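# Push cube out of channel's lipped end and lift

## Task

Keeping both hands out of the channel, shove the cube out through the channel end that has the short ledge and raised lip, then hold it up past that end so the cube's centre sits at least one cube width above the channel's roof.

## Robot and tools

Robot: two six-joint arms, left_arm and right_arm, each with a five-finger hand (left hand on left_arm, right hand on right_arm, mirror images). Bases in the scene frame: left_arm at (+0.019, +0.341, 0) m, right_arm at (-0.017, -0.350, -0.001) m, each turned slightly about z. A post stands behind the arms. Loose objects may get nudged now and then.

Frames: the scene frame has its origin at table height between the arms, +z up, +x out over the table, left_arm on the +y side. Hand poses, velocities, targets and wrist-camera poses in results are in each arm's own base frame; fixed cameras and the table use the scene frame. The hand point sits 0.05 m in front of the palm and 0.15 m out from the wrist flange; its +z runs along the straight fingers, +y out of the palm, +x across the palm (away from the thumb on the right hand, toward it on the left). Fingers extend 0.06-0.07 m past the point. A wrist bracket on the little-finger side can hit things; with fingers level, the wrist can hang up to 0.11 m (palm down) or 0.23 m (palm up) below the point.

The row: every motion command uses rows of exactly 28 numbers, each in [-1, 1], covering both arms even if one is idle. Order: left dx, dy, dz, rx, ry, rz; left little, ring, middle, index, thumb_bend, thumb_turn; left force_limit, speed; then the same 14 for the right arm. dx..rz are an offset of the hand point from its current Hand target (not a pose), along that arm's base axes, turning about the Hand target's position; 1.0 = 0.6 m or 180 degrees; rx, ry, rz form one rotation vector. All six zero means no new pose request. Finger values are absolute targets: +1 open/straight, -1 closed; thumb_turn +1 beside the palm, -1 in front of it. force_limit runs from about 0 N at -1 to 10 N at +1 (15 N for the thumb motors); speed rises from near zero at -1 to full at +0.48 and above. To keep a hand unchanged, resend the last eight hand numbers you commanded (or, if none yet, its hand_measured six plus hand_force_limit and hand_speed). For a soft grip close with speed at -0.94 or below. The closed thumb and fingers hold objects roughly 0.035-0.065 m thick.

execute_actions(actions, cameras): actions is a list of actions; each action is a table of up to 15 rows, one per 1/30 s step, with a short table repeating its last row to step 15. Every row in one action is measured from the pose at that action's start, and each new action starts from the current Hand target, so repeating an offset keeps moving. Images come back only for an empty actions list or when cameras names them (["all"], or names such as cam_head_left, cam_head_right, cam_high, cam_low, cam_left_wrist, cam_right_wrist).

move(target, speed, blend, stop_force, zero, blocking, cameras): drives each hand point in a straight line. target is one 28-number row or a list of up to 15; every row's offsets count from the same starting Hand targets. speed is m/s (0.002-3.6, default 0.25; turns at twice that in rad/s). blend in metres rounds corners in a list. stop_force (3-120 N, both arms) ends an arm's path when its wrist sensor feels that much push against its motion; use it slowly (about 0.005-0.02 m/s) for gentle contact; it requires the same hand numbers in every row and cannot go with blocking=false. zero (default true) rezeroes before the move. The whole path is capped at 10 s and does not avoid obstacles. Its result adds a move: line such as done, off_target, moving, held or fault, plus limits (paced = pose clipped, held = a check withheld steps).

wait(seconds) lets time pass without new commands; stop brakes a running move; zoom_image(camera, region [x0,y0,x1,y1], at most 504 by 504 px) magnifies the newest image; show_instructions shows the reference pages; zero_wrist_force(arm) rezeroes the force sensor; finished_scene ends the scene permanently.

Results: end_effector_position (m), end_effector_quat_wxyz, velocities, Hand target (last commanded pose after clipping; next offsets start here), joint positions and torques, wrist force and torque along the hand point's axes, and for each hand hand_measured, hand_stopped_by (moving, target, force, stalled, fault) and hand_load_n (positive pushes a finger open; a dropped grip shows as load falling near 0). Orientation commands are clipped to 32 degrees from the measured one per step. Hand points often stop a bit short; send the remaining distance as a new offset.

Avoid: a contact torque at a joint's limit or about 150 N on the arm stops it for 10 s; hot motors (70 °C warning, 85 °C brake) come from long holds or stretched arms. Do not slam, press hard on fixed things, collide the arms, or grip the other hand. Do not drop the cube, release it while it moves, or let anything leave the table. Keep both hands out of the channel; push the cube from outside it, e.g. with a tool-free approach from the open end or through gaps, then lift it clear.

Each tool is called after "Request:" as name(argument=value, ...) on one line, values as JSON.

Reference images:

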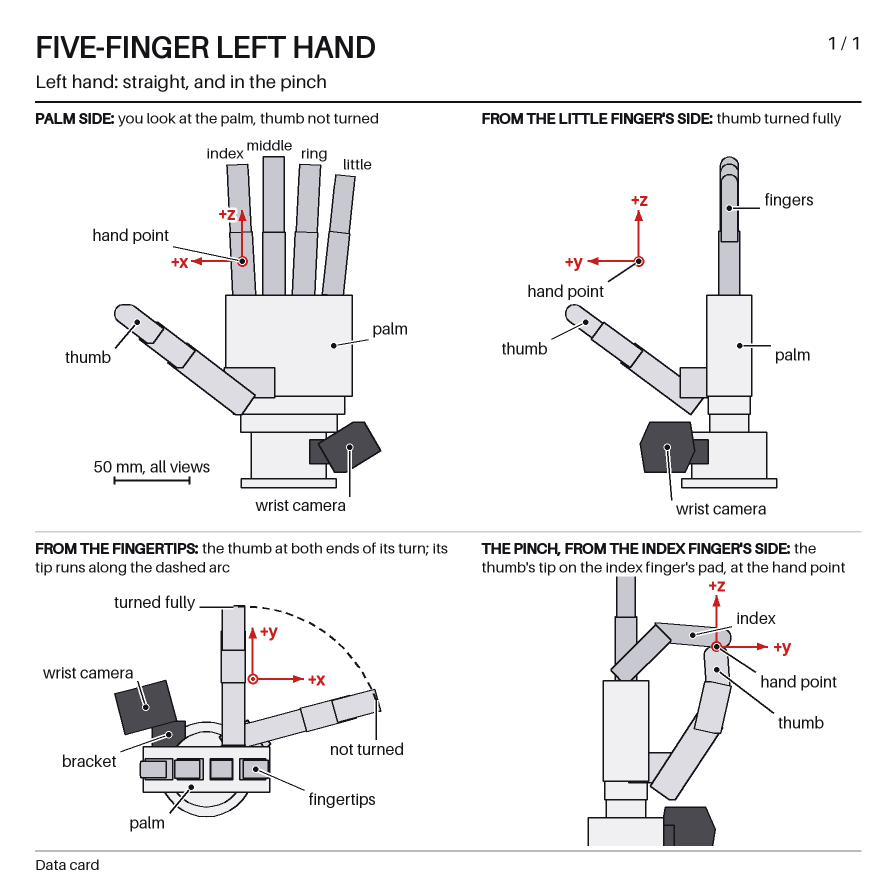

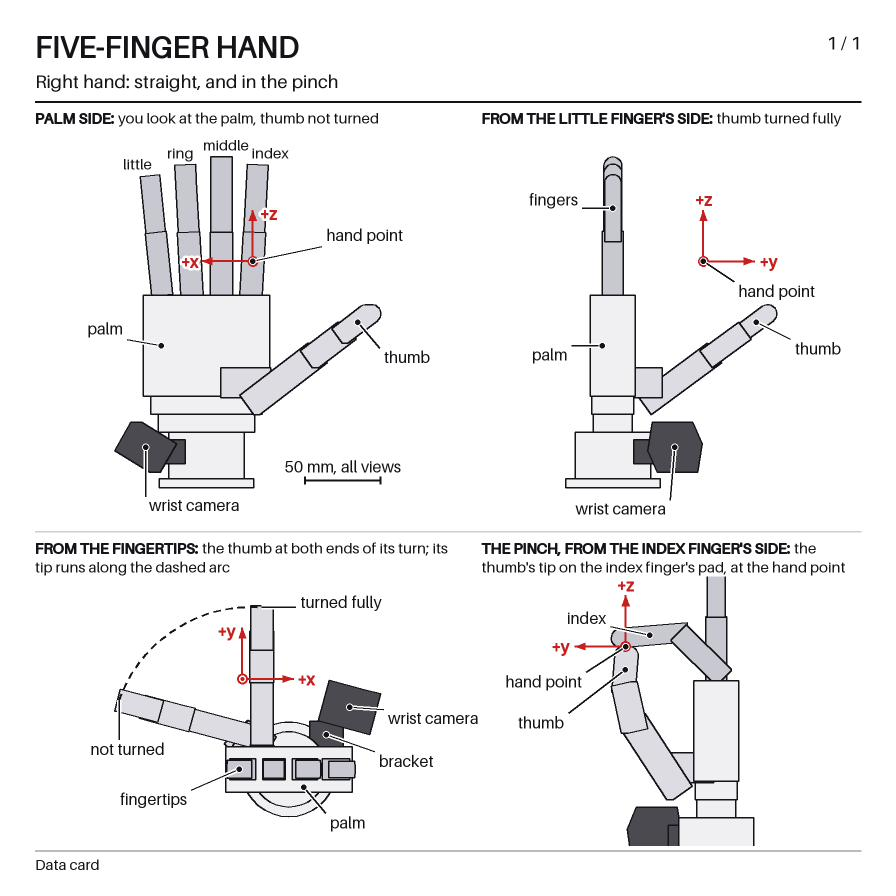

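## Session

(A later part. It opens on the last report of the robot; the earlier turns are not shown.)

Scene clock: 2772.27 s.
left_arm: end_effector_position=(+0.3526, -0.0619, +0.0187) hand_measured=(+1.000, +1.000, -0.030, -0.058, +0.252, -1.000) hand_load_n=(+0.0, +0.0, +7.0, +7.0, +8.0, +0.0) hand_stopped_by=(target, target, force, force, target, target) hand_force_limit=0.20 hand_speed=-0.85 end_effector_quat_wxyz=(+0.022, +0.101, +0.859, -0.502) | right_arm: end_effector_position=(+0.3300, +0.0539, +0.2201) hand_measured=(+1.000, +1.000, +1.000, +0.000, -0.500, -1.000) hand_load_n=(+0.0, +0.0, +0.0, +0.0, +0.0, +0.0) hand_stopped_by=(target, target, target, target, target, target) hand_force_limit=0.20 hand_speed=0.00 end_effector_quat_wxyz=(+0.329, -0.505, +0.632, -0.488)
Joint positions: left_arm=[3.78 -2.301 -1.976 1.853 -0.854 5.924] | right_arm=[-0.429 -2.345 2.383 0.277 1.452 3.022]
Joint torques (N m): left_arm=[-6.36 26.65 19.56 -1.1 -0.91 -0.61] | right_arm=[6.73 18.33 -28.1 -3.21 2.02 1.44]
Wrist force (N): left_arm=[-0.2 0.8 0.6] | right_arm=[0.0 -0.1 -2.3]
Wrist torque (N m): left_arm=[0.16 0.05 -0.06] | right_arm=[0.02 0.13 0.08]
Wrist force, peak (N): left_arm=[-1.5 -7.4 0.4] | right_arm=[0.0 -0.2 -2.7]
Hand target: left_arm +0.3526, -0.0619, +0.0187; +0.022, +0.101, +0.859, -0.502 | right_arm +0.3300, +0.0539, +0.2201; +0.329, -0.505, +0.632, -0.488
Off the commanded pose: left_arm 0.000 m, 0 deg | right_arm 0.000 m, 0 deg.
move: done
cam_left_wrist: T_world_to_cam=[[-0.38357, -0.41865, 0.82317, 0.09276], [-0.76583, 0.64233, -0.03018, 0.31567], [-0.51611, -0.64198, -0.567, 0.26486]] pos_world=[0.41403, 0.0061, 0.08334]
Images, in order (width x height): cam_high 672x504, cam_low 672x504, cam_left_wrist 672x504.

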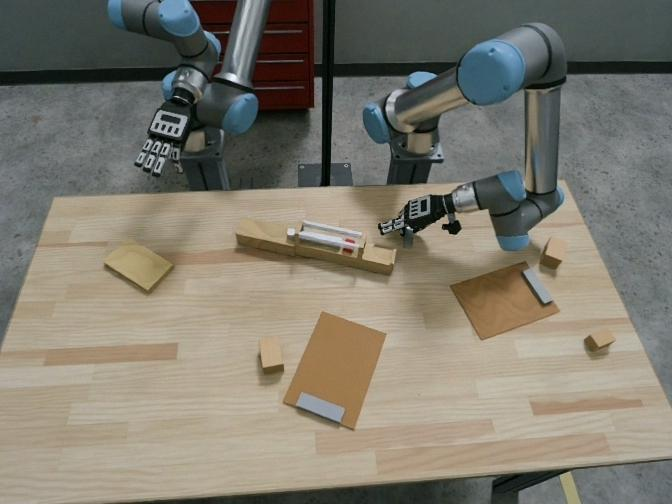

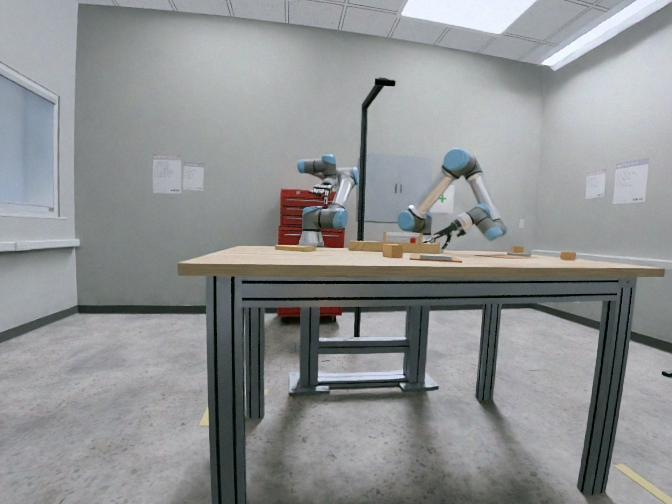

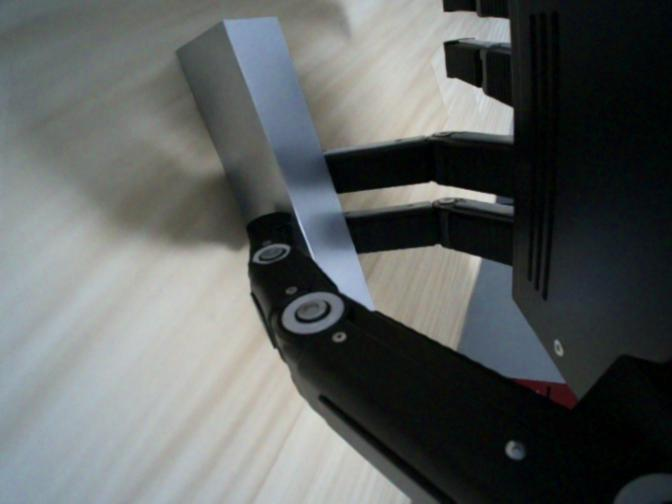

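Request:
move(target=[0,0,0.45,0,0,0,1,1,-0.4,-0.4,0.25,-1,0.2,-0.85,0,-0.167,0.05,0,0,0,1,1,1,0,-0.5,-1,0.2,0.0], speed=0.12, cameras=["cam_left_wrist","cam_high"])

Scene clock: 2813.90 s.
left_arm: end_effector_position=(+0.3526, -0.0619, +0.0187) hand_measured=(+1.000, +1.000, -0.030, -0.058, +0.252, -1.000) hand_load_n=(+0.0, +0.0, +7.0, +7.0, +7.5, -0.5) hand_stopped_by=(target, target, force, force, target, target) hand_force_limit=0.20 hand_speed=-0.85 end_effector_quat_wxyz=(+0.022, +0.101, +0.859, -0.502) | right_arm: end_effector_position=(+0.3300, +0.0539, +0.2201) hand_measured=(+1.000, +1.000, +1.000, +0.000, -0.500, -1.000) hand_load_n=(+0.0, +0.0, +0.0, +0.0, +0.0, +0.0) hand_stopped_by=(target, target, target, target, target, target) hand_force_limit=0.20 hand_speed=0.00 end_effector_quat_wxyz=(+0.329, -0.505, +0.632, -0.488)
Joint positions: left_arm=[3.78 -2.301 -1.976 1.853 -0.854 5.924] | right_arm=[-0.429 -2.345 2.383 0.277 1.452 3.022]
Joint torques (N m): left_arm=[2.16 26.93 19.93 -1.13 0.07 -0.7] | right_arm=[6.76 19.51 -27.34 -2.91 2.14 1.35]
Wrist force (N): left_arm=[0.0 1.0 0.9] | right_arm=[-0.1 -0.2 -2.3]
Wrist torque (N m): left_arm=[0.17 0.03 -0.06] | right_arm=[-0.01 0.14 0.08]
Wrist force, peak (N): left_arm=[-0.1 1.1 0.8] | right_arm=[-0.2 0.0 -2.7]
Hand target: left_arm +0.3526, -0.0619, +0.0187; +0.022, +0.101, +0.859, -0.502 | right_arm +0.3300, +0.0539, +0.2201; +0.329, -0.505, +0.632, -0.488
move: not run (at the target right_arm's wrist lies too close to its first joint's axis: tilt that pose or move it outward; nothing was sent)
cam_left_wrist: T_world_to_cam=[[-0.38357, -0.41865, 0.82317, 0.09276], [-0.76583, 0.64233, -0.03018, 0.31567], [-0.51611, -0.64198, -0.567, 0.26486]] pos_world=[0.41403, 0.0061, 0.08334]
Images, in order (width x height): cam_high 672x504, cam_left_wrist 672x504.

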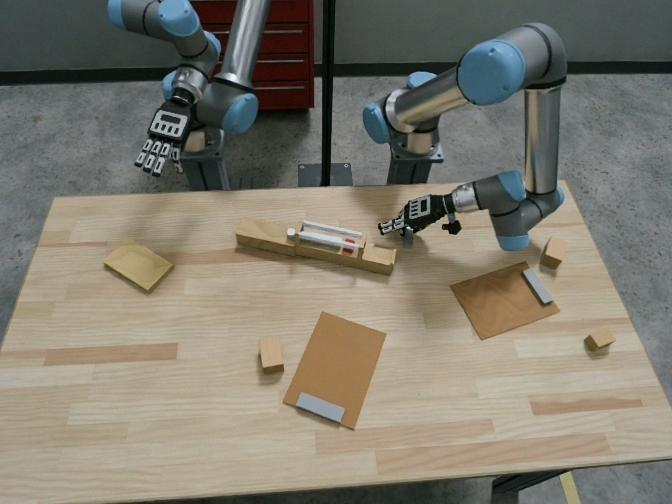

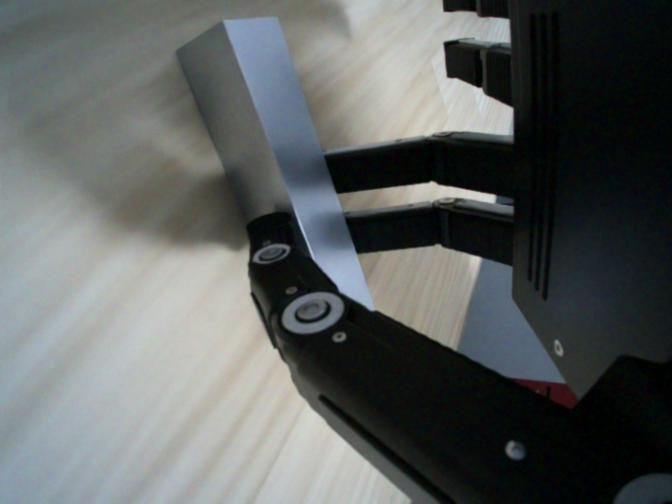

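Request:
move(target=[0,0,0.45,0,0,0,1,1,-0.4,-0.4,0.25,-1,0.2,-0.85,0.1,-0.15,0.08,0,0,0,1,1,1,0,-0.5,-1,0.2,0.0], speed=0.12, cameras=["cam_left_wrist","cam_high","cam_right_wrist"])

Scene clock: 2824.00 s.
left_arm: end_effector_position=(+0.3527, -0.0619, +0.2887) hand_measured=(+1.000, +1.000, -0.030, -0.058, +0.252, -1.000) hand_load_n=(+0.0, +0.0, +6.5, +6.5, +8.5, +0.0) hand_stopped_by=(target, target, force, force, target, target) hand_force_limit=0.20 hand_speed=-0.85 end_effector_quat_wxyz=(+0.022, +0.101, +0.859, -0.502) | right_arm: end_effector_position=(+0.3900, -0.0362, +0.2681) hand_measured=(+1.000, +1.000, +1.000, +0.000, -0.500, -1.000) hand_load_n=(+0.0, +0.0, +0.0, +0.0, +0.5, +0.0) hand_stopped_by=(target, target, target, target, target, target) hand_force_limit=0.20 hand_speed=0.00 end_effector_quat_wxyz=(+0.329, -0.505, +0.632, -0.488)
Joint positions: left_arm=[3.78 -1.811 -1.812 1.199 -0.854 5.924] | right_arm=[-0.849 -2.187 2.216 0.332 1.055 2.876]
Joint torques (N m): left_arm=[9.07 23.22 5.06 -4.44 -1.23 2.17] | right_arm=[8.47 -4.92 -10.46 -0.52 2.21 1.03]
Wrist force (N): left_arm=[-0.4 2.4 1.5] | right_arm=[0.0 0.1 -2.2]
Wrist torque (N m): left_arm=[0.23 0.11 -0.08] | right_arm=[0.04 0.10 0.13]
Wrist force, peak (N): left_arm=[0.3 3.6 2.5] | right_arm=[-0.4 0.0 -2.8]
Hand target: left_arm +0.3526, -0.0619, +0.2887; +0.022, +0.101, +0.859, -0.502 | right_arm +0.3900, -0.0361, +0.2681; +0.329, -0.505, +0.632, -0.488
Off the commanded pose: left_arm 0.000 m, 0 deg | right_arm 0.000 m, 0 deg.
move: done
cam_left_wrist: T_world_to_cam=[[-0.38372, -0.4187, 0.82307, -0.1294], [-0.76581, 0.64236, -0.03025, 0.32383], [-0.51604, -0.64192, -0.56713, 0.41797]] pos_world=[0.41403, 0.0061, 0.35334]
cam_right_wrist: T_world_to_cam=[[-0.41264, -0.21636, -0.88483, 0.39019], [-0.31995, 0.94391, -0.0816, 0.18014], [0.85286, 0.24943, -0.45872, -0.08889]] pos_world=[0.29445, -0.06344, 0.31918]
Images, in order (width x height): cam_high 672x504, cam_left_wrist 672x504, cam_right_wrist 672x504.

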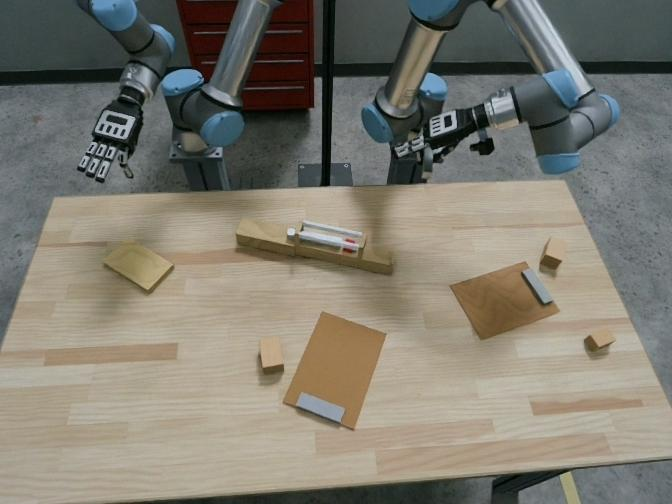

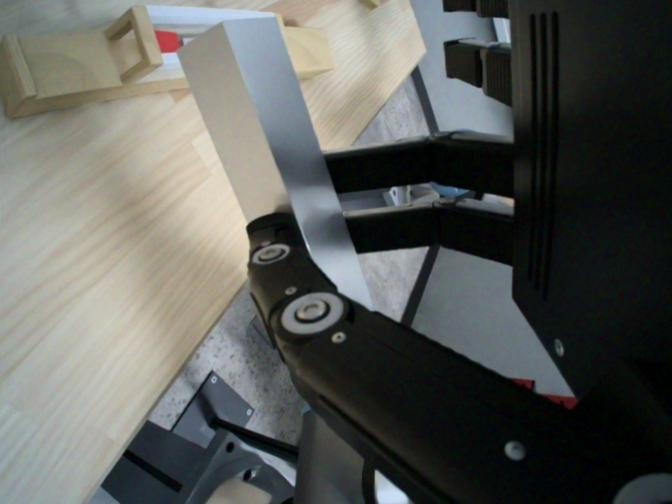

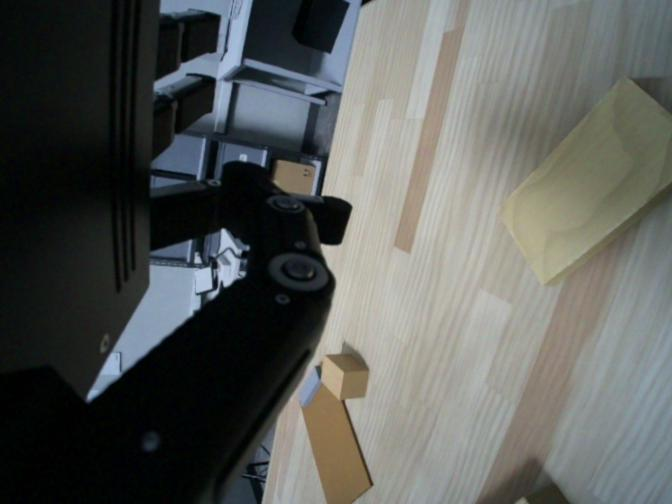

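Request:
move(target=[[0.129,-0.3135,-0.015,-0.0386,0.0038,0.2287,1,1,-0.4,-0.4,0.25,-1,0.2,-0.85,0,0,0,0,0,0,1,1,1,0,-0.5,-1,0.2,0.0],[0.0588,-0.6585,-0.0645,-0.0772,0.0077,0.4574,1,1,-0.4,-0.4,0.25,-1,0.2,-0.85,0,0,0,0,0,0,1,1,1,0,-0.5,-1,0.2,0.0]], speed=0.15, blend=0.05, cameras=["cam_left_wrist","cam_high","cam_right_wrist","cam_low"])

Scene clock: 2845.93 s.
left_arm: end_effector_position=(+0.3879, -0.4570, +0.2501) hand_measured=(+1.000, +1.000, -0.030, -0.058, +0.252, -1.000) hand_load_n=(+0.0, +0.5, +6.5, +6.5, +9.0, +0.0) hand_stopped_by=(target, target, force, force, target, target) hand_force_limit=0.20 hand_speed=-0.85 end_effector_quat_wxyz=(+0.347, -0.496, +0.652, -0.457) | right_arm: end_effector_position=(+0.3900, -0.0361, +0.2681) hand_measured=(+1.000, +1.000, +1.000, +0.000, -0.500, -1.000) hand_load_n=(+0.0, +0.0, +0.0, +0.0, +0.5, +0.0) hand_stopped_by=(target, target, target, target, target, target) hand_force_limit=0.20 hand_speed=0.00 end_effector_quat_wxyz=(+0.329, -0.505, +0.632, -0.488)
Joint positions: left_arm=[2.37 -1.695 -1.704 3.006 -2.039 2.956] | right_arm=[-0.849 -2.187 2.216 0.333 1.055 2.876]
Joint torques (N m): left_arm=[-7.13 19.84 14.82 1.52 -2.69 -0.7] | right_arm=[7.53 -6.21 -10.31 0.39 2 1.3]
Wrist force (N): left_arm=[-0.4 2.1 1.0] | right_arm=[-0.1 -0.3 -2.3]
Wrist torque (N m): left_arm=[0.20 0.10 -0.10] | right_arm=[-0.01 0.11 0.13]
Wrist force, peak (N): left_arm=[-0.2 2.7 1.8] | right_arm=[-0.1 0.0 -2.7]
Hand target: left_arm +0.3879, -0.4570, +0.2500; +0.347, -0.496, +0.652, -0.457 | right_arm +0.3900, -0.0361, +0.2681; +0.329, -0.505, +0.632, -0.488
Off the commanded pose: left_arm 0.000 m, 0 deg | right_arm 0.000 m, 0 deg.
move: done
cam_left_wrist: T_world_to_cam=[[0.25199, -0.27429, 0.92804, -0.45644], [-0.73247, -0.68079, -0.00232, -0.0211], [0.63244, -0.67918, -0.37246, -0.35059]] pos_world=[0.3213, -0.37767, 0.29296]
cam_right_wrist: T_world_to_cam=[[-0.41267, -0.21628, -0.88483, 0.39014], [-0.31992, 0.94393, -0.08152, 0.18], [0.85286, 0.24943, -0.45872, -0.08896]] pos_world=[0.29445, -0.06334, 0.31908]
Images, in order (width x height): cam_high 672x504, cam_low 672x504, cam_left_wrist 672x504, cam_right_wrist 672x504.

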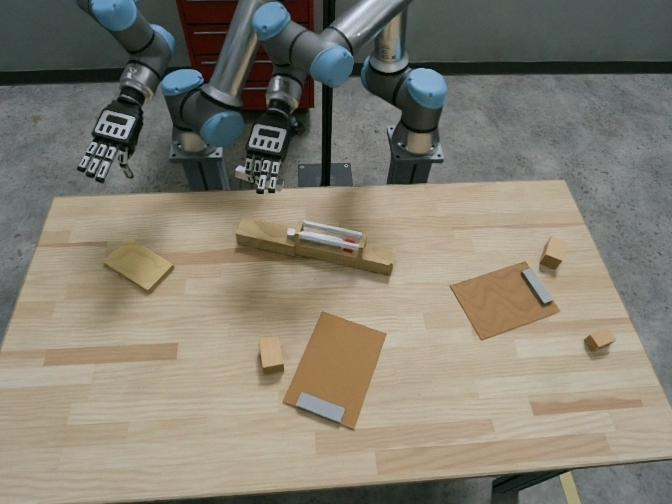

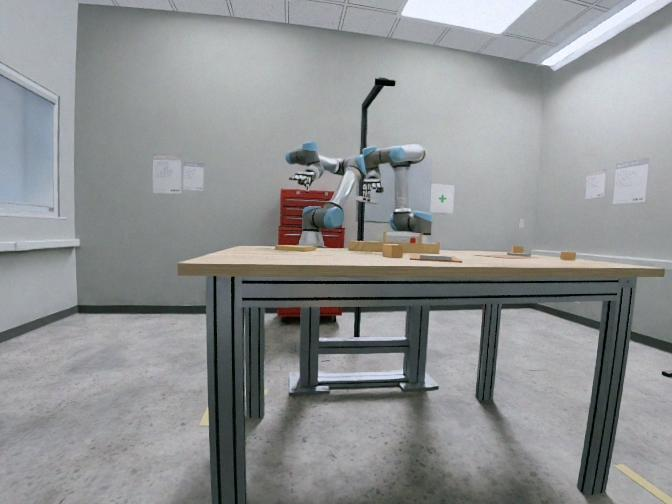

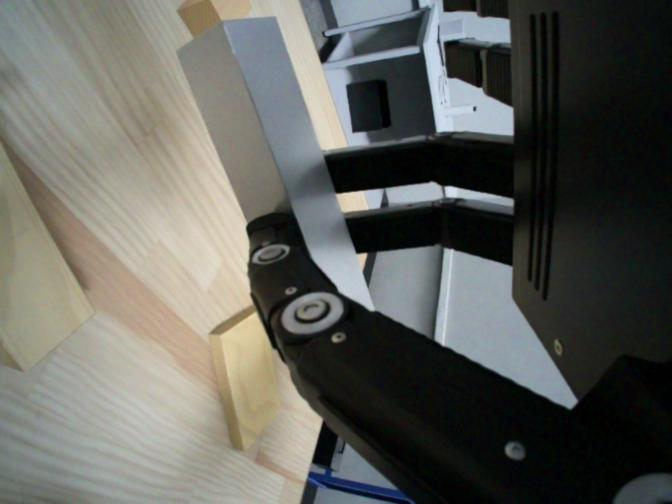

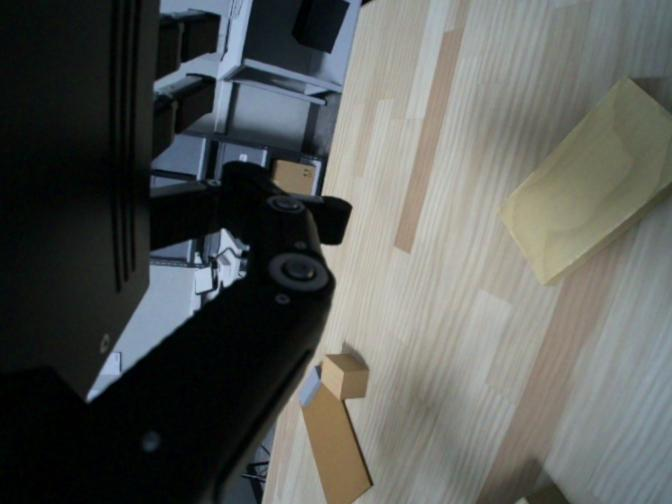

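Request:
move(target=[0,0,-0.2167,0,0,0,1,1,-0.4,-0.4,0.25,-1,0.2,-0.85,0,0,0,0,0,0,1,1,1,0,-0.5,-1,0.2,0.0], speed=0.12, cameras=["cam_left_wrist","cam_high","cam_low"])

Request:
zoom_image(camera="cam_low", region=[335, 205, 407, 253])

Request:
zoom_image(camera="cam_high", region=[220, 180, 340, 280])

Scene clock: 2867.53 s.
left_arm: end_effector_position=(+0.3878, -0.4569, +0.1200) hand_measured=(+1.000, +1.000, -0.030, -0.058, +0.252, -1.000) hand_load_n=(+0.0, +0.0, +6.5, +6.5, +8.5, +0.0) hand_stopped_by=(target, target, force, force, target, target) hand_force_limit=0.20 hand_speed=-0.85 end_effector_quat_wxyz=(+0.347, -0.496, +0.652, -0.456) | right_arm: end_effector_position=(+0.3900, -0.0361, +0.2681) hand_measured=(+1.000, +1.000, +1.000, +0.000, -0.500, -1.000) hand_load_n=(+0.0, +0.0, +0.0, +0.0, +0.0, +0.0) hand_stopped_by=(target, target, target, target, target, target) hand_force_limit=0.20 hand_speed=0.00 end_effector_quat_wxyz=(+0.329, -0.505, +0.632, -0.488)
Joint positions: left_arm=[2.37 -1.825 -1.911 3.342 -2.04 2.956] | right_arm=[-0.849 -2.187 2.216 0.333 1.055 2.876]
Joint torques (N m): left_arm=[0.14 27.86 33.22 1.62 1.55 1.66] | right_arm=[8.9 -3.65 -11.91 -0.51 2.13 1.3]
Wrist force (N): left_arm=[-0.5 2.4 0.9] | right_arm=[-0.1 -0.1 -2.5]
Wrist torque (N m): left_arm=[0.24 0.10 -0.10] | right_arm=[0.04 0.13 0.12]
Wrist force, peak (N): left_arm=[-0.8 3.7 1.4] | right_arm=[-0.1 -0.1 -2.7]
Hand target: left_arm +0.3879, -0.4570, +0.1200; +0.347, -0.496, +0.652, -0.457 | right_arm +0.3900, -0.0361, +0.2681; +0.329, -0.505, +0.632, -0.488
Off the commanded pose: left_arm 0.000 m, 0 deg | right_arm 0.000 m, 0 deg.
move: done
cam_left_wrist: T_world_to_cam=[[0.25231, -0.27441, 0.92792, -0.33577], [-0.73235, -0.68093, -0.00224, -0.02151], [0.63246, -0.679, -0.37277, -0.3988]] pos_world=[0.3212, -0.37757, 0.16286]
Images, in order (width x height): cam_high 672x504, cam_low 672x504, cam_left_wrist 672x504.

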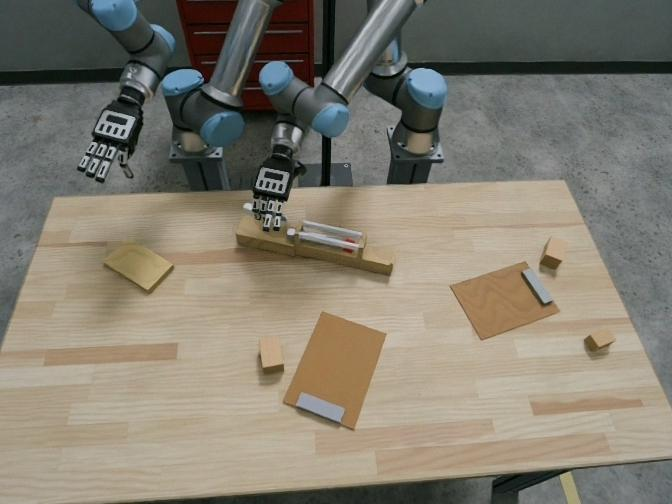

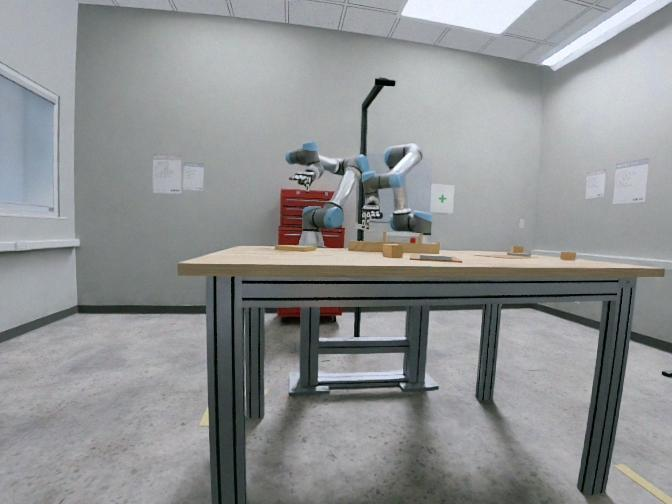

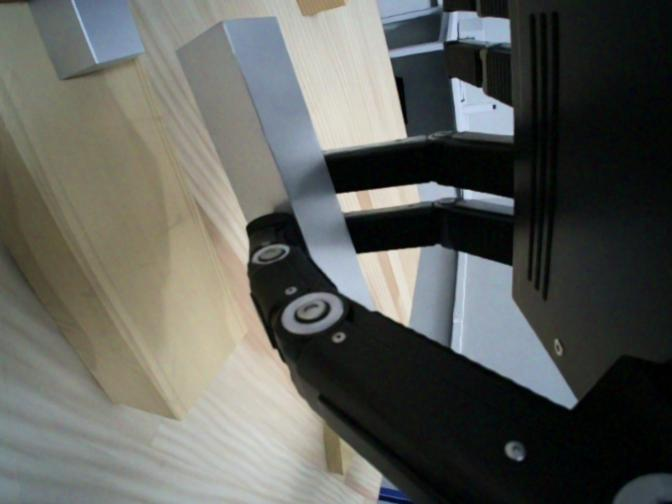

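Scaled by 7.000 from the camera's image (finer frame: 960x720).

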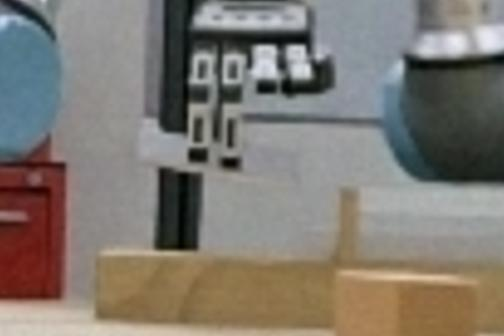

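Scaled by 4.200 from the camera's image (finer frame: 960x720).

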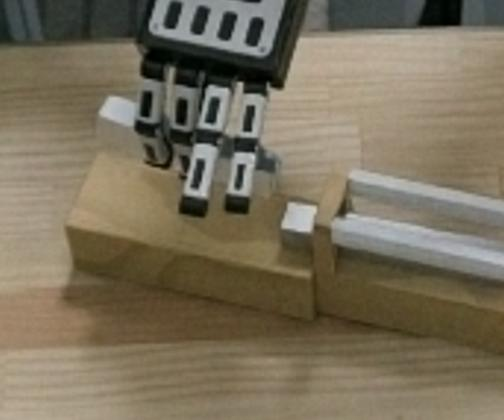

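Request:
move(target=[0,0,-0.0583,0.0402,-0.0111,0,1,1,-0.4,-0.4,0.25,-1,0.2,-0.85,0,0,0,0,0,0,1,1,1,0,-0.5,-1,0.2,0.0], speed=0.06, cameras=["cam_left_wrist","cam_high","cam_low"])

Request:
zoom_image(camera="cam_low", region=[340, 215, 400, 255])

Request:
zoom_image(camera="cam_high", region=[230, 190, 320, 265])

Scene clock: 2899.80 s.
left_arm: end_effector_position=(+0.3879, -0.4571, +0.0850) hand_measured=(+1.000, +1.000, -0.030, -0.058, +0.252, -1.000) hand_load_n=(+0.0, +0.0, +6.5, +6.5, +9.0, +0.0) hand_stopped_by=(target, target, force, force, target, target) hand_force_limit=0.20 hand_speed=-0.85 end_effector_quat_wxyz=(+0.389, -0.465, +0.673, -0.423) end_effector_velocity=(+0.000, +0.000, +0.001) end_effector_angular_velocity=(-0.006, +0.002, -0.001) | right_arm: end_effector_position=(+0.3900, -0.0361, +0.2681) hand_measured=(+1.000, +1.000, +1.000, +0.000, -0.500, -1.000) hand_load_n=(+0.0, +0.0, +0.0, +0.0, +0.0, +0.0) hand_stopped_by=(target, target, target, target, target, target) hand_force_limit=0.20 hand_speed=0.00 end_effector_quat_wxyz=(+0.329, -0.505, +0.632, -0.488)
Joint positions: left_arm=[2.329 -1.906 -1.902 3.399 -2.122 3.058] | right_arm=[-0.849 -2.187 2.216 0.333 1.055 2.876]
Joint velocities: left_arm=[0.001 0.003 0 -0.003 0.005 -0.005] | right_arm=[within noise]
Joint torques (N m): left_arm=[10.38 37.6 25.22 -1.46 1.58 -2.39] | right_arm=[8 -2.96 -11.36 -1.22 2.23 1.52]
Wrist force (N): left_arm=[-0.1 2.1 0.7] | right_arm=[-0.3 0.0 -2.4]
Wrist torque (N m): left_arm=[0.20 0.04 -0.05] | right_arm=[0.05 0.16 0.12]
Wrist force, peak (N): left_arm=[-0.1 2.6 1.4] | right_arm=[0.1 0.1 -2.8]
Hand target: left_arm +0.3879, -0.4570, +0.0850; +0.389, -0.465, +0.673, -0.423 | right_arm +0.3900, -0.0361, +0.2681; +0.329, -0.505, +0.632, -0.488
Off the commanded pose: left_arm 0.000 m, 0 deg | right_arm 0.000 m, 0 deg.
move: done
cam_left_wrist: T_world_to_cam=[[0.22015, -0.38954, 0.89431, -0.34063], [-0.73037, -0.67354, -0.11358, -0.0096], [0.6466, -0.62818, -0.43278, -0.38914]] pos_world=[0.3196, -0.3836, 0.13512]
Images, in order (width x height): cam_high 672x504, cam_low 672x504, cam_left_wrist 672x504.

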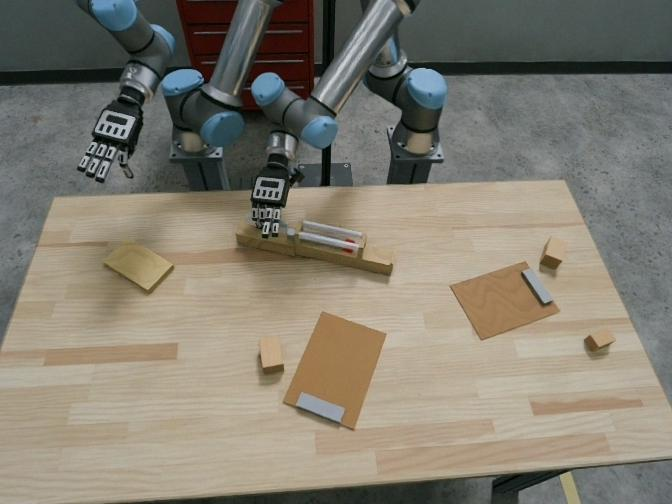

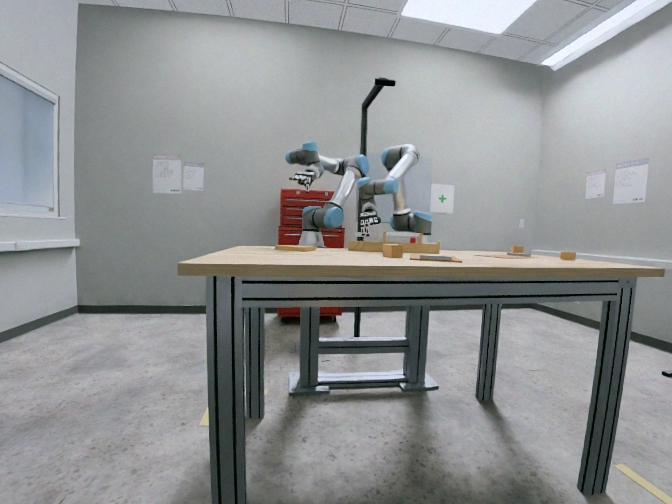

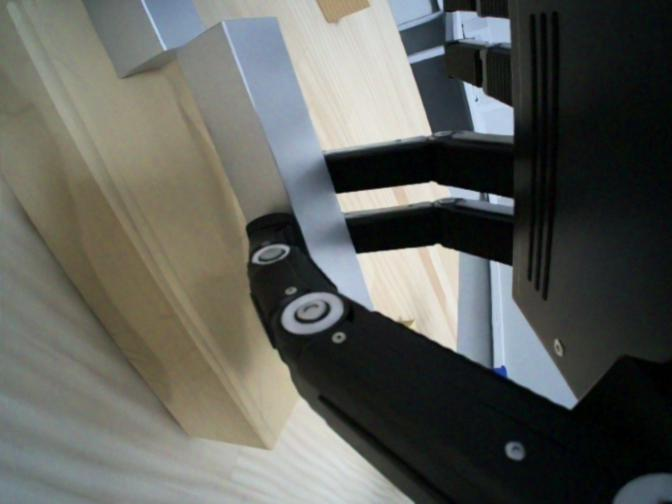

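Scaled by 8.400 from the camera's image (finer frame: 960x720).

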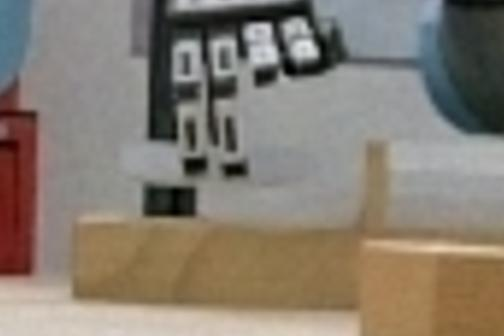

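Scaled by 5.600 from the camera's image (finer frame: 960x720).

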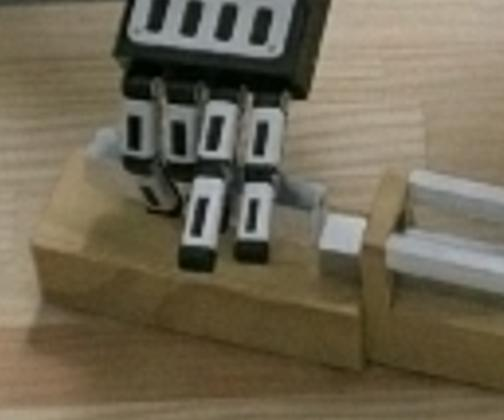

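Request:
execute_actions(actions=[], cameras=["cam_high","cam_low","cam_left_wrist","cam_head_left"])

Request:
zoom_image(camera="cam_high", region=[230, 190, 320, 265])

Request:
zoom_image(camera="cam_low", region=[340, 205, 400, 255])

Request:
zoom_image(camera="cam_left_wrist", region=[200, 150, 500, 400])

Scene clock: 2956.67 s.
left_arm: end_effector_position=(+0.3879, -0.4570, +0.0850) hand_measured=(+1.000, +1.000, -0.030, -0.058, +0.252, -1.000) hand_load_n=(+0.0, +0.0, +6.5, +6.5, +8.5, +0.0) hand_stopped_by=(target, target, force, force, target, target) hand_force_limit=0.20 hand_speed=-0.85 end_effector_quat_wxyz=(+0.389, -0.465, +0.673, -0.423) | right_arm: end_effector_position=(+0.3900, -0.0361, +0.2681) hand_measured=(+1.000, +1.000, +1.000, +0.000, -0.500, -1.000) hand_load_n=(+0.0, +0.0, +0.0, +0.0, +0.0, +0.0) hand_stopped_by=(target, target, target, target, target, target) hand_force_limit=0.20 hand_speed=0.00 end_effector_quat_wxyz=(+0.329, -0.505, +0.632, -0.488)
Joint positions: left_arm=[2.329 -1.906 -1.902 3.399 -2.122 3.058] | right_arm=[-0.849 -2.187 2.216 0.333 1.055 2.876]
Joint velocities: within noise
Joint torques (N m): left_arm=[10.8 39.69 5.05 -1.38 1.59 -1.97] | right_arm=[5.72 -2.48 -13.28 -1.76 2.34 1.4]
Motor temperatures (°C): left_arm=[32 34 37 47 40 36] | right_arm=[34 35 31 39 37 34]
Wrist force (N): left_arm=[-0.2 2.1 0.9] | right_arm=[0.0 -0.1 -2.8]
Wrist torque (N m): left_arm=[0.20 0.06 -0.06] | right_arm=[0.06 0.12 0.13]
Wrist force, peak (N): left_arm=[-0.1 2.4 1.1] | right_arm=[-0.4 -0.2 -2.7]
Hand target: left_arm +0.3879, -0.4570, +0.0850; +0.389, -0.465, +0.673, -0.423 | right_arm +0.3900, -0.0361, +0.2681; +0.329, -0.505, +0.632, -0.488
Off the commanded pose: left_arm 0.000 m, 0 deg | right_arm 0.000 m, 0 deg.
camera_calibration:
cam_left_wrist: T_world_to_cam=[[0.22027, -0.38942, 0.89433, -0.34059], [-0.73033, -0.67361, -0.11343, -0.00959], [0.6466, -0.62818, -0.43278, -0.38908]] pos_world=[0.3196, -0.3835, 0.13512]
Images, in order (width x height): cam_head_left 672x504, cam_high 672x504, cam_low 672x504, cam_left_wrist 672x504.

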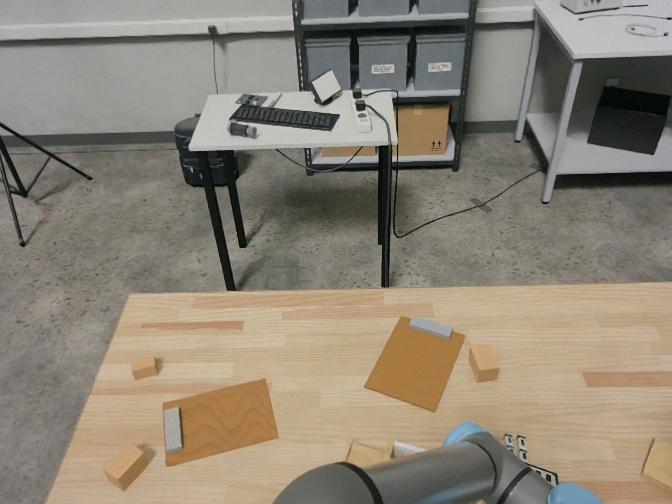

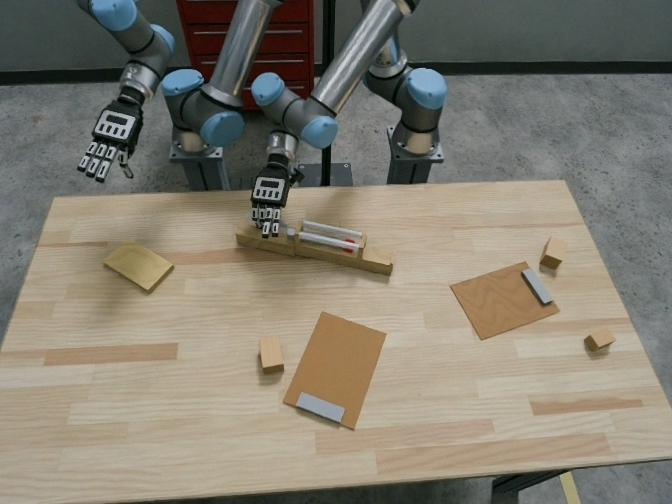

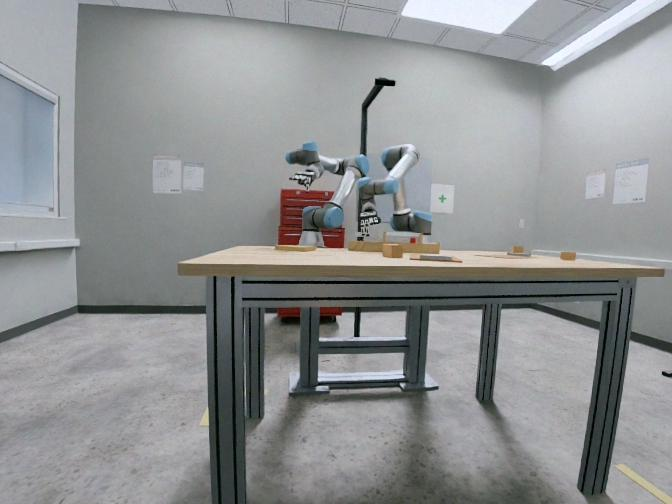

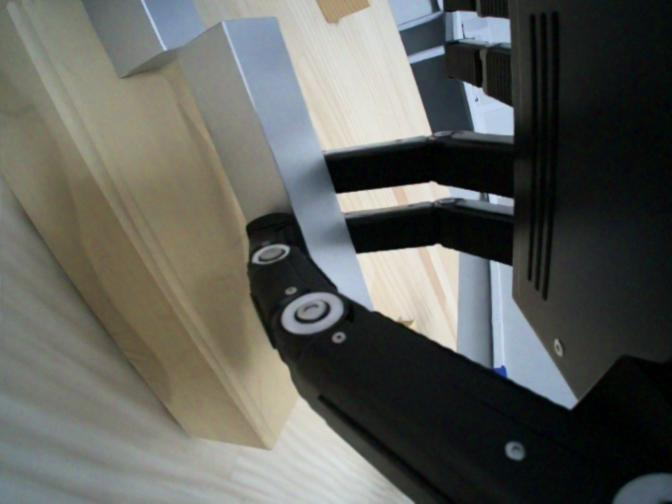

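Scaled by 5.600 from the camera's image (finer frame: 960x720).

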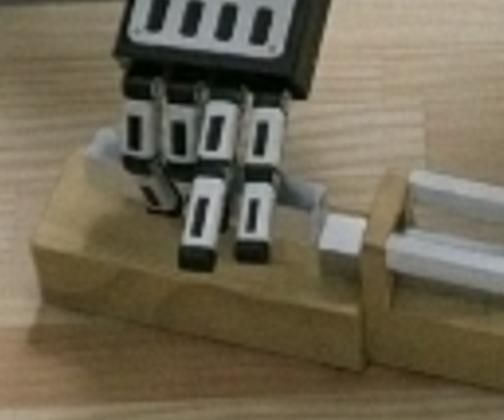

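Scaled by 8.400 from the camera's image (finer frame: 960x720).

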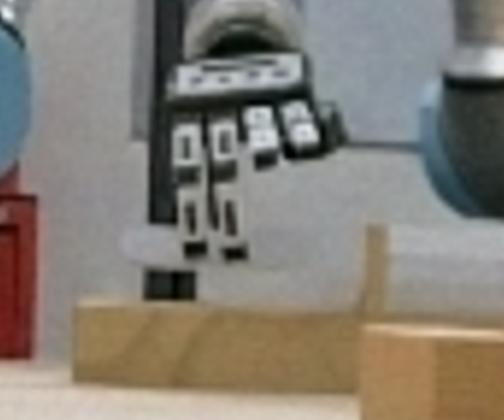

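Scaled by 1.680 from the camera's image (finer frame: 960x720).

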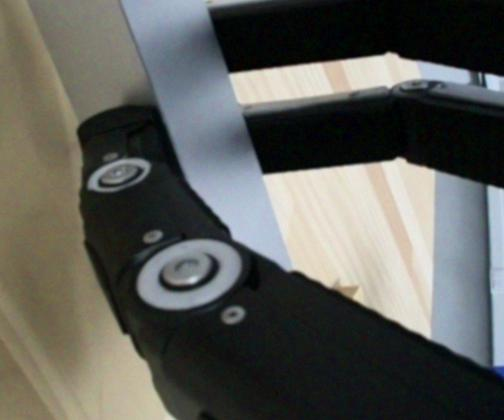

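Request:
zoom_image(camera="cam_left_wrist", region=[50, 0, 350, 225])

Scaled by 1.680 from the camera's image (finer frame: 960x720).

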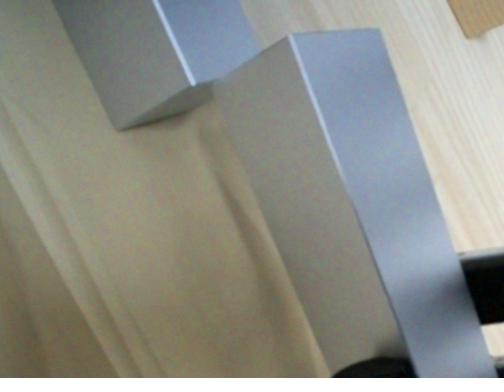

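Request:
move(target=[0.0050,-0.0057,0,0.0147,0.0536,0,1,1,-0.4,-0.4,0.25,-1,0.2,-0.85,0,0,0,0,0,0,1,1,1,0,-0.5,-1,0.2,0.0], speed=0.03, cameras=["cam_left_wrist","cam_low","cam_high"])

Request:
zoom_image(camera="cam_left_wrist", region=[50, 0, 350, 225])

Request:
zoom_image(camera="cam_low", region=[340, 205, 400, 255])

Request:
zoom_image(camera="cam_high", region=[230, 190, 320, 265])

Scene clock: 3075.73 s.
left_arm: end_effector_position=(+0.3910, -0.4605, +0.0851) hand_measured=(+1.000, +1.000, -0.030, -0.058, +0.252, -1.000) hand_load_n=(+0.0, +0.0, +6.5, +6.5, +9.0, +0.0) hand_stopped_by=(target, target, force, force, target, target) hand_force_limit=0.20 hand_speed=-0.85 end_effector_quat_wxyz=(+0.342, -0.490, +0.713, -0.367) | right_arm: end_effector_position=(+0.3900, -0.0361, +0.2681) hand_measured=(+1.000, +1.000, +1.000, +0.000, -0.500, -1.000) hand_load_n=(+0.0, +0.5, +0.0, +0.0, +0.0, +0.0) hand_stopped_by=(target, target, target, target, target, target) hand_force_limit=0.20 hand_speed=0.00 end_effector_quat_wxyz=(+0.329, -0.505, +0.632, -0.488)
Joint positions: left_arm=[2.363 -1.951 -1.754 3.111 -2.05 2.987] | right_arm=[-0.849 -2.187 2.216 0.333 1.055 2.876]
Joint torques (N m): left_arm=[-2.06 39.15 4.2 1.22 -2.28 0.87] | right_arm=[4.74 -1.67 -14.84 -2.29 2.08 1.41]
Wrist force (N): left_arm=[0.0 2.1 1.3] | right_arm=[-0.1 0.0 -2.3]
Wrist torque (N m): left_arm=[0.18 0.03 -0.02] | right_arm=[0.04 0.11 0.14]
Wrist force, peak (N): left_arm=[-0.6 2.2 1.5] | right_arm=[-0.3 -0.2 -2.8]
Hand target: left_arm +0.3909, -0.4604, +0.0850; +0.342, -0.490, +0.713, -0.367 | right_arm +0.3900, -0.0361, +0.2681; +0.329, -0.505, +0.632, -0.488
Off the commanded pose: left_arm 0.000 m, 0 deg | right_arm 0.000 m, 0 deg.
move: done
cam_left_wrist: T_world_to_cam=[[0.3655, -0.429, 0.82606, -0.41193], [-0.74162, -0.67052, -0.02009, -0.01172], [0.56251, -0.60528, -0.56323, -0.33882]] pos_world=[0.33246, -0.38966, 0.14921]
Images, in order (width x height): cam_high 672x504, cam_low 672x504, cam_left_wrist 672x504.

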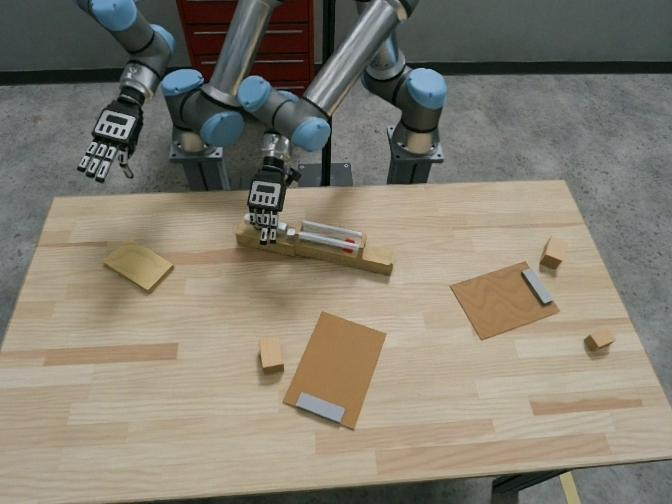

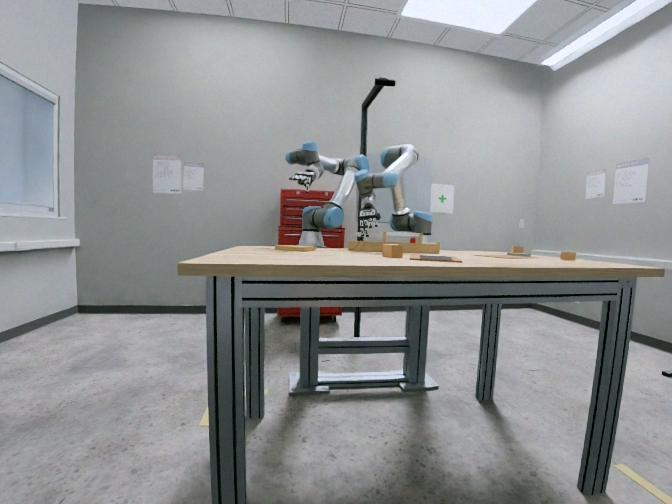

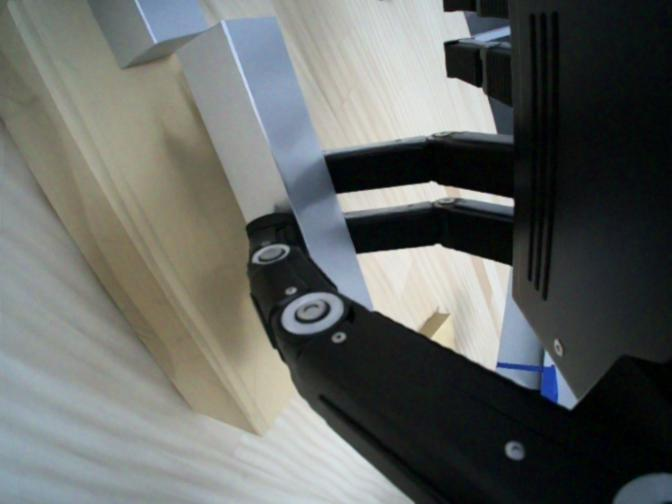

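Scaled by 1.680 from the camera's image (finer frame: 960x720).

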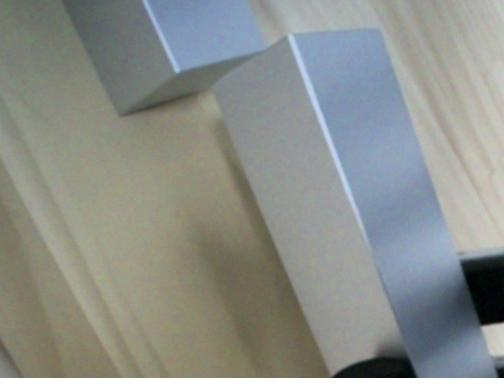

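Scaled by 8.400 from the camera's image (finer frame: 960x720).

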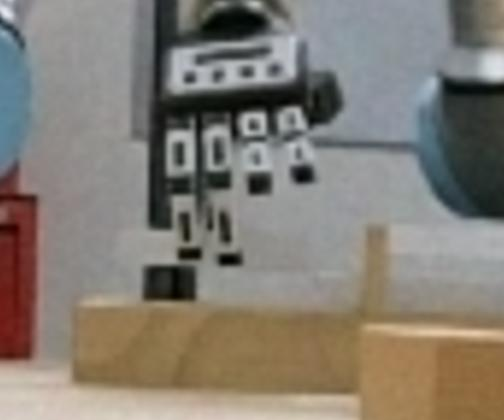

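Scaled by 5.600 from the camera's image (finer frame: 960x720).

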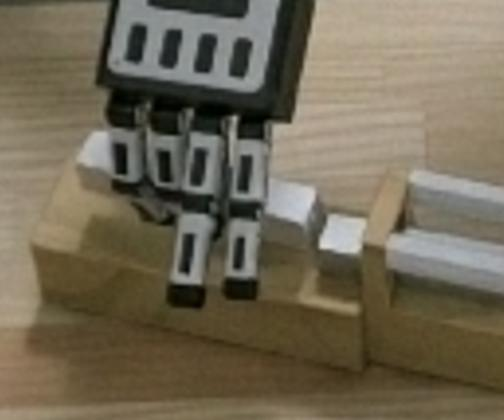

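Request:
zoom_image(camera="cam_high", region=[270, 213, 306, 240])

Scaled by 14.000 from the camera's image (finer frame: 960x720).

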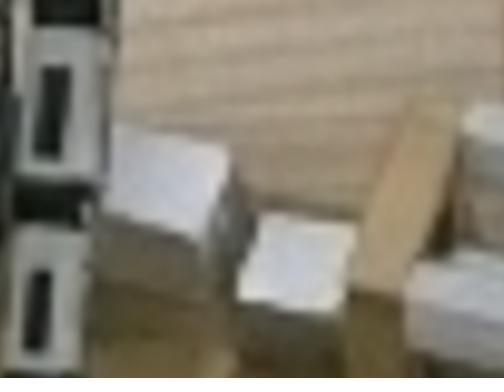

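Request:
zoom_image(camera="cam_low", region=[346, 225, 388, 255])

Scaled by 12.000 from the camera's image (finer frame: 960x720).

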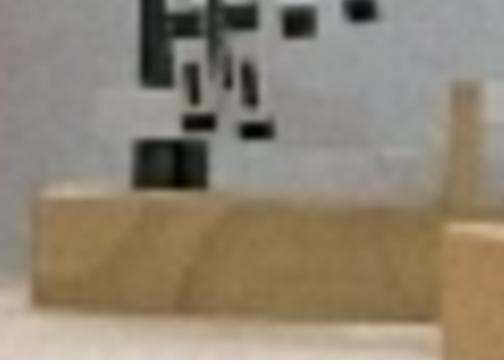

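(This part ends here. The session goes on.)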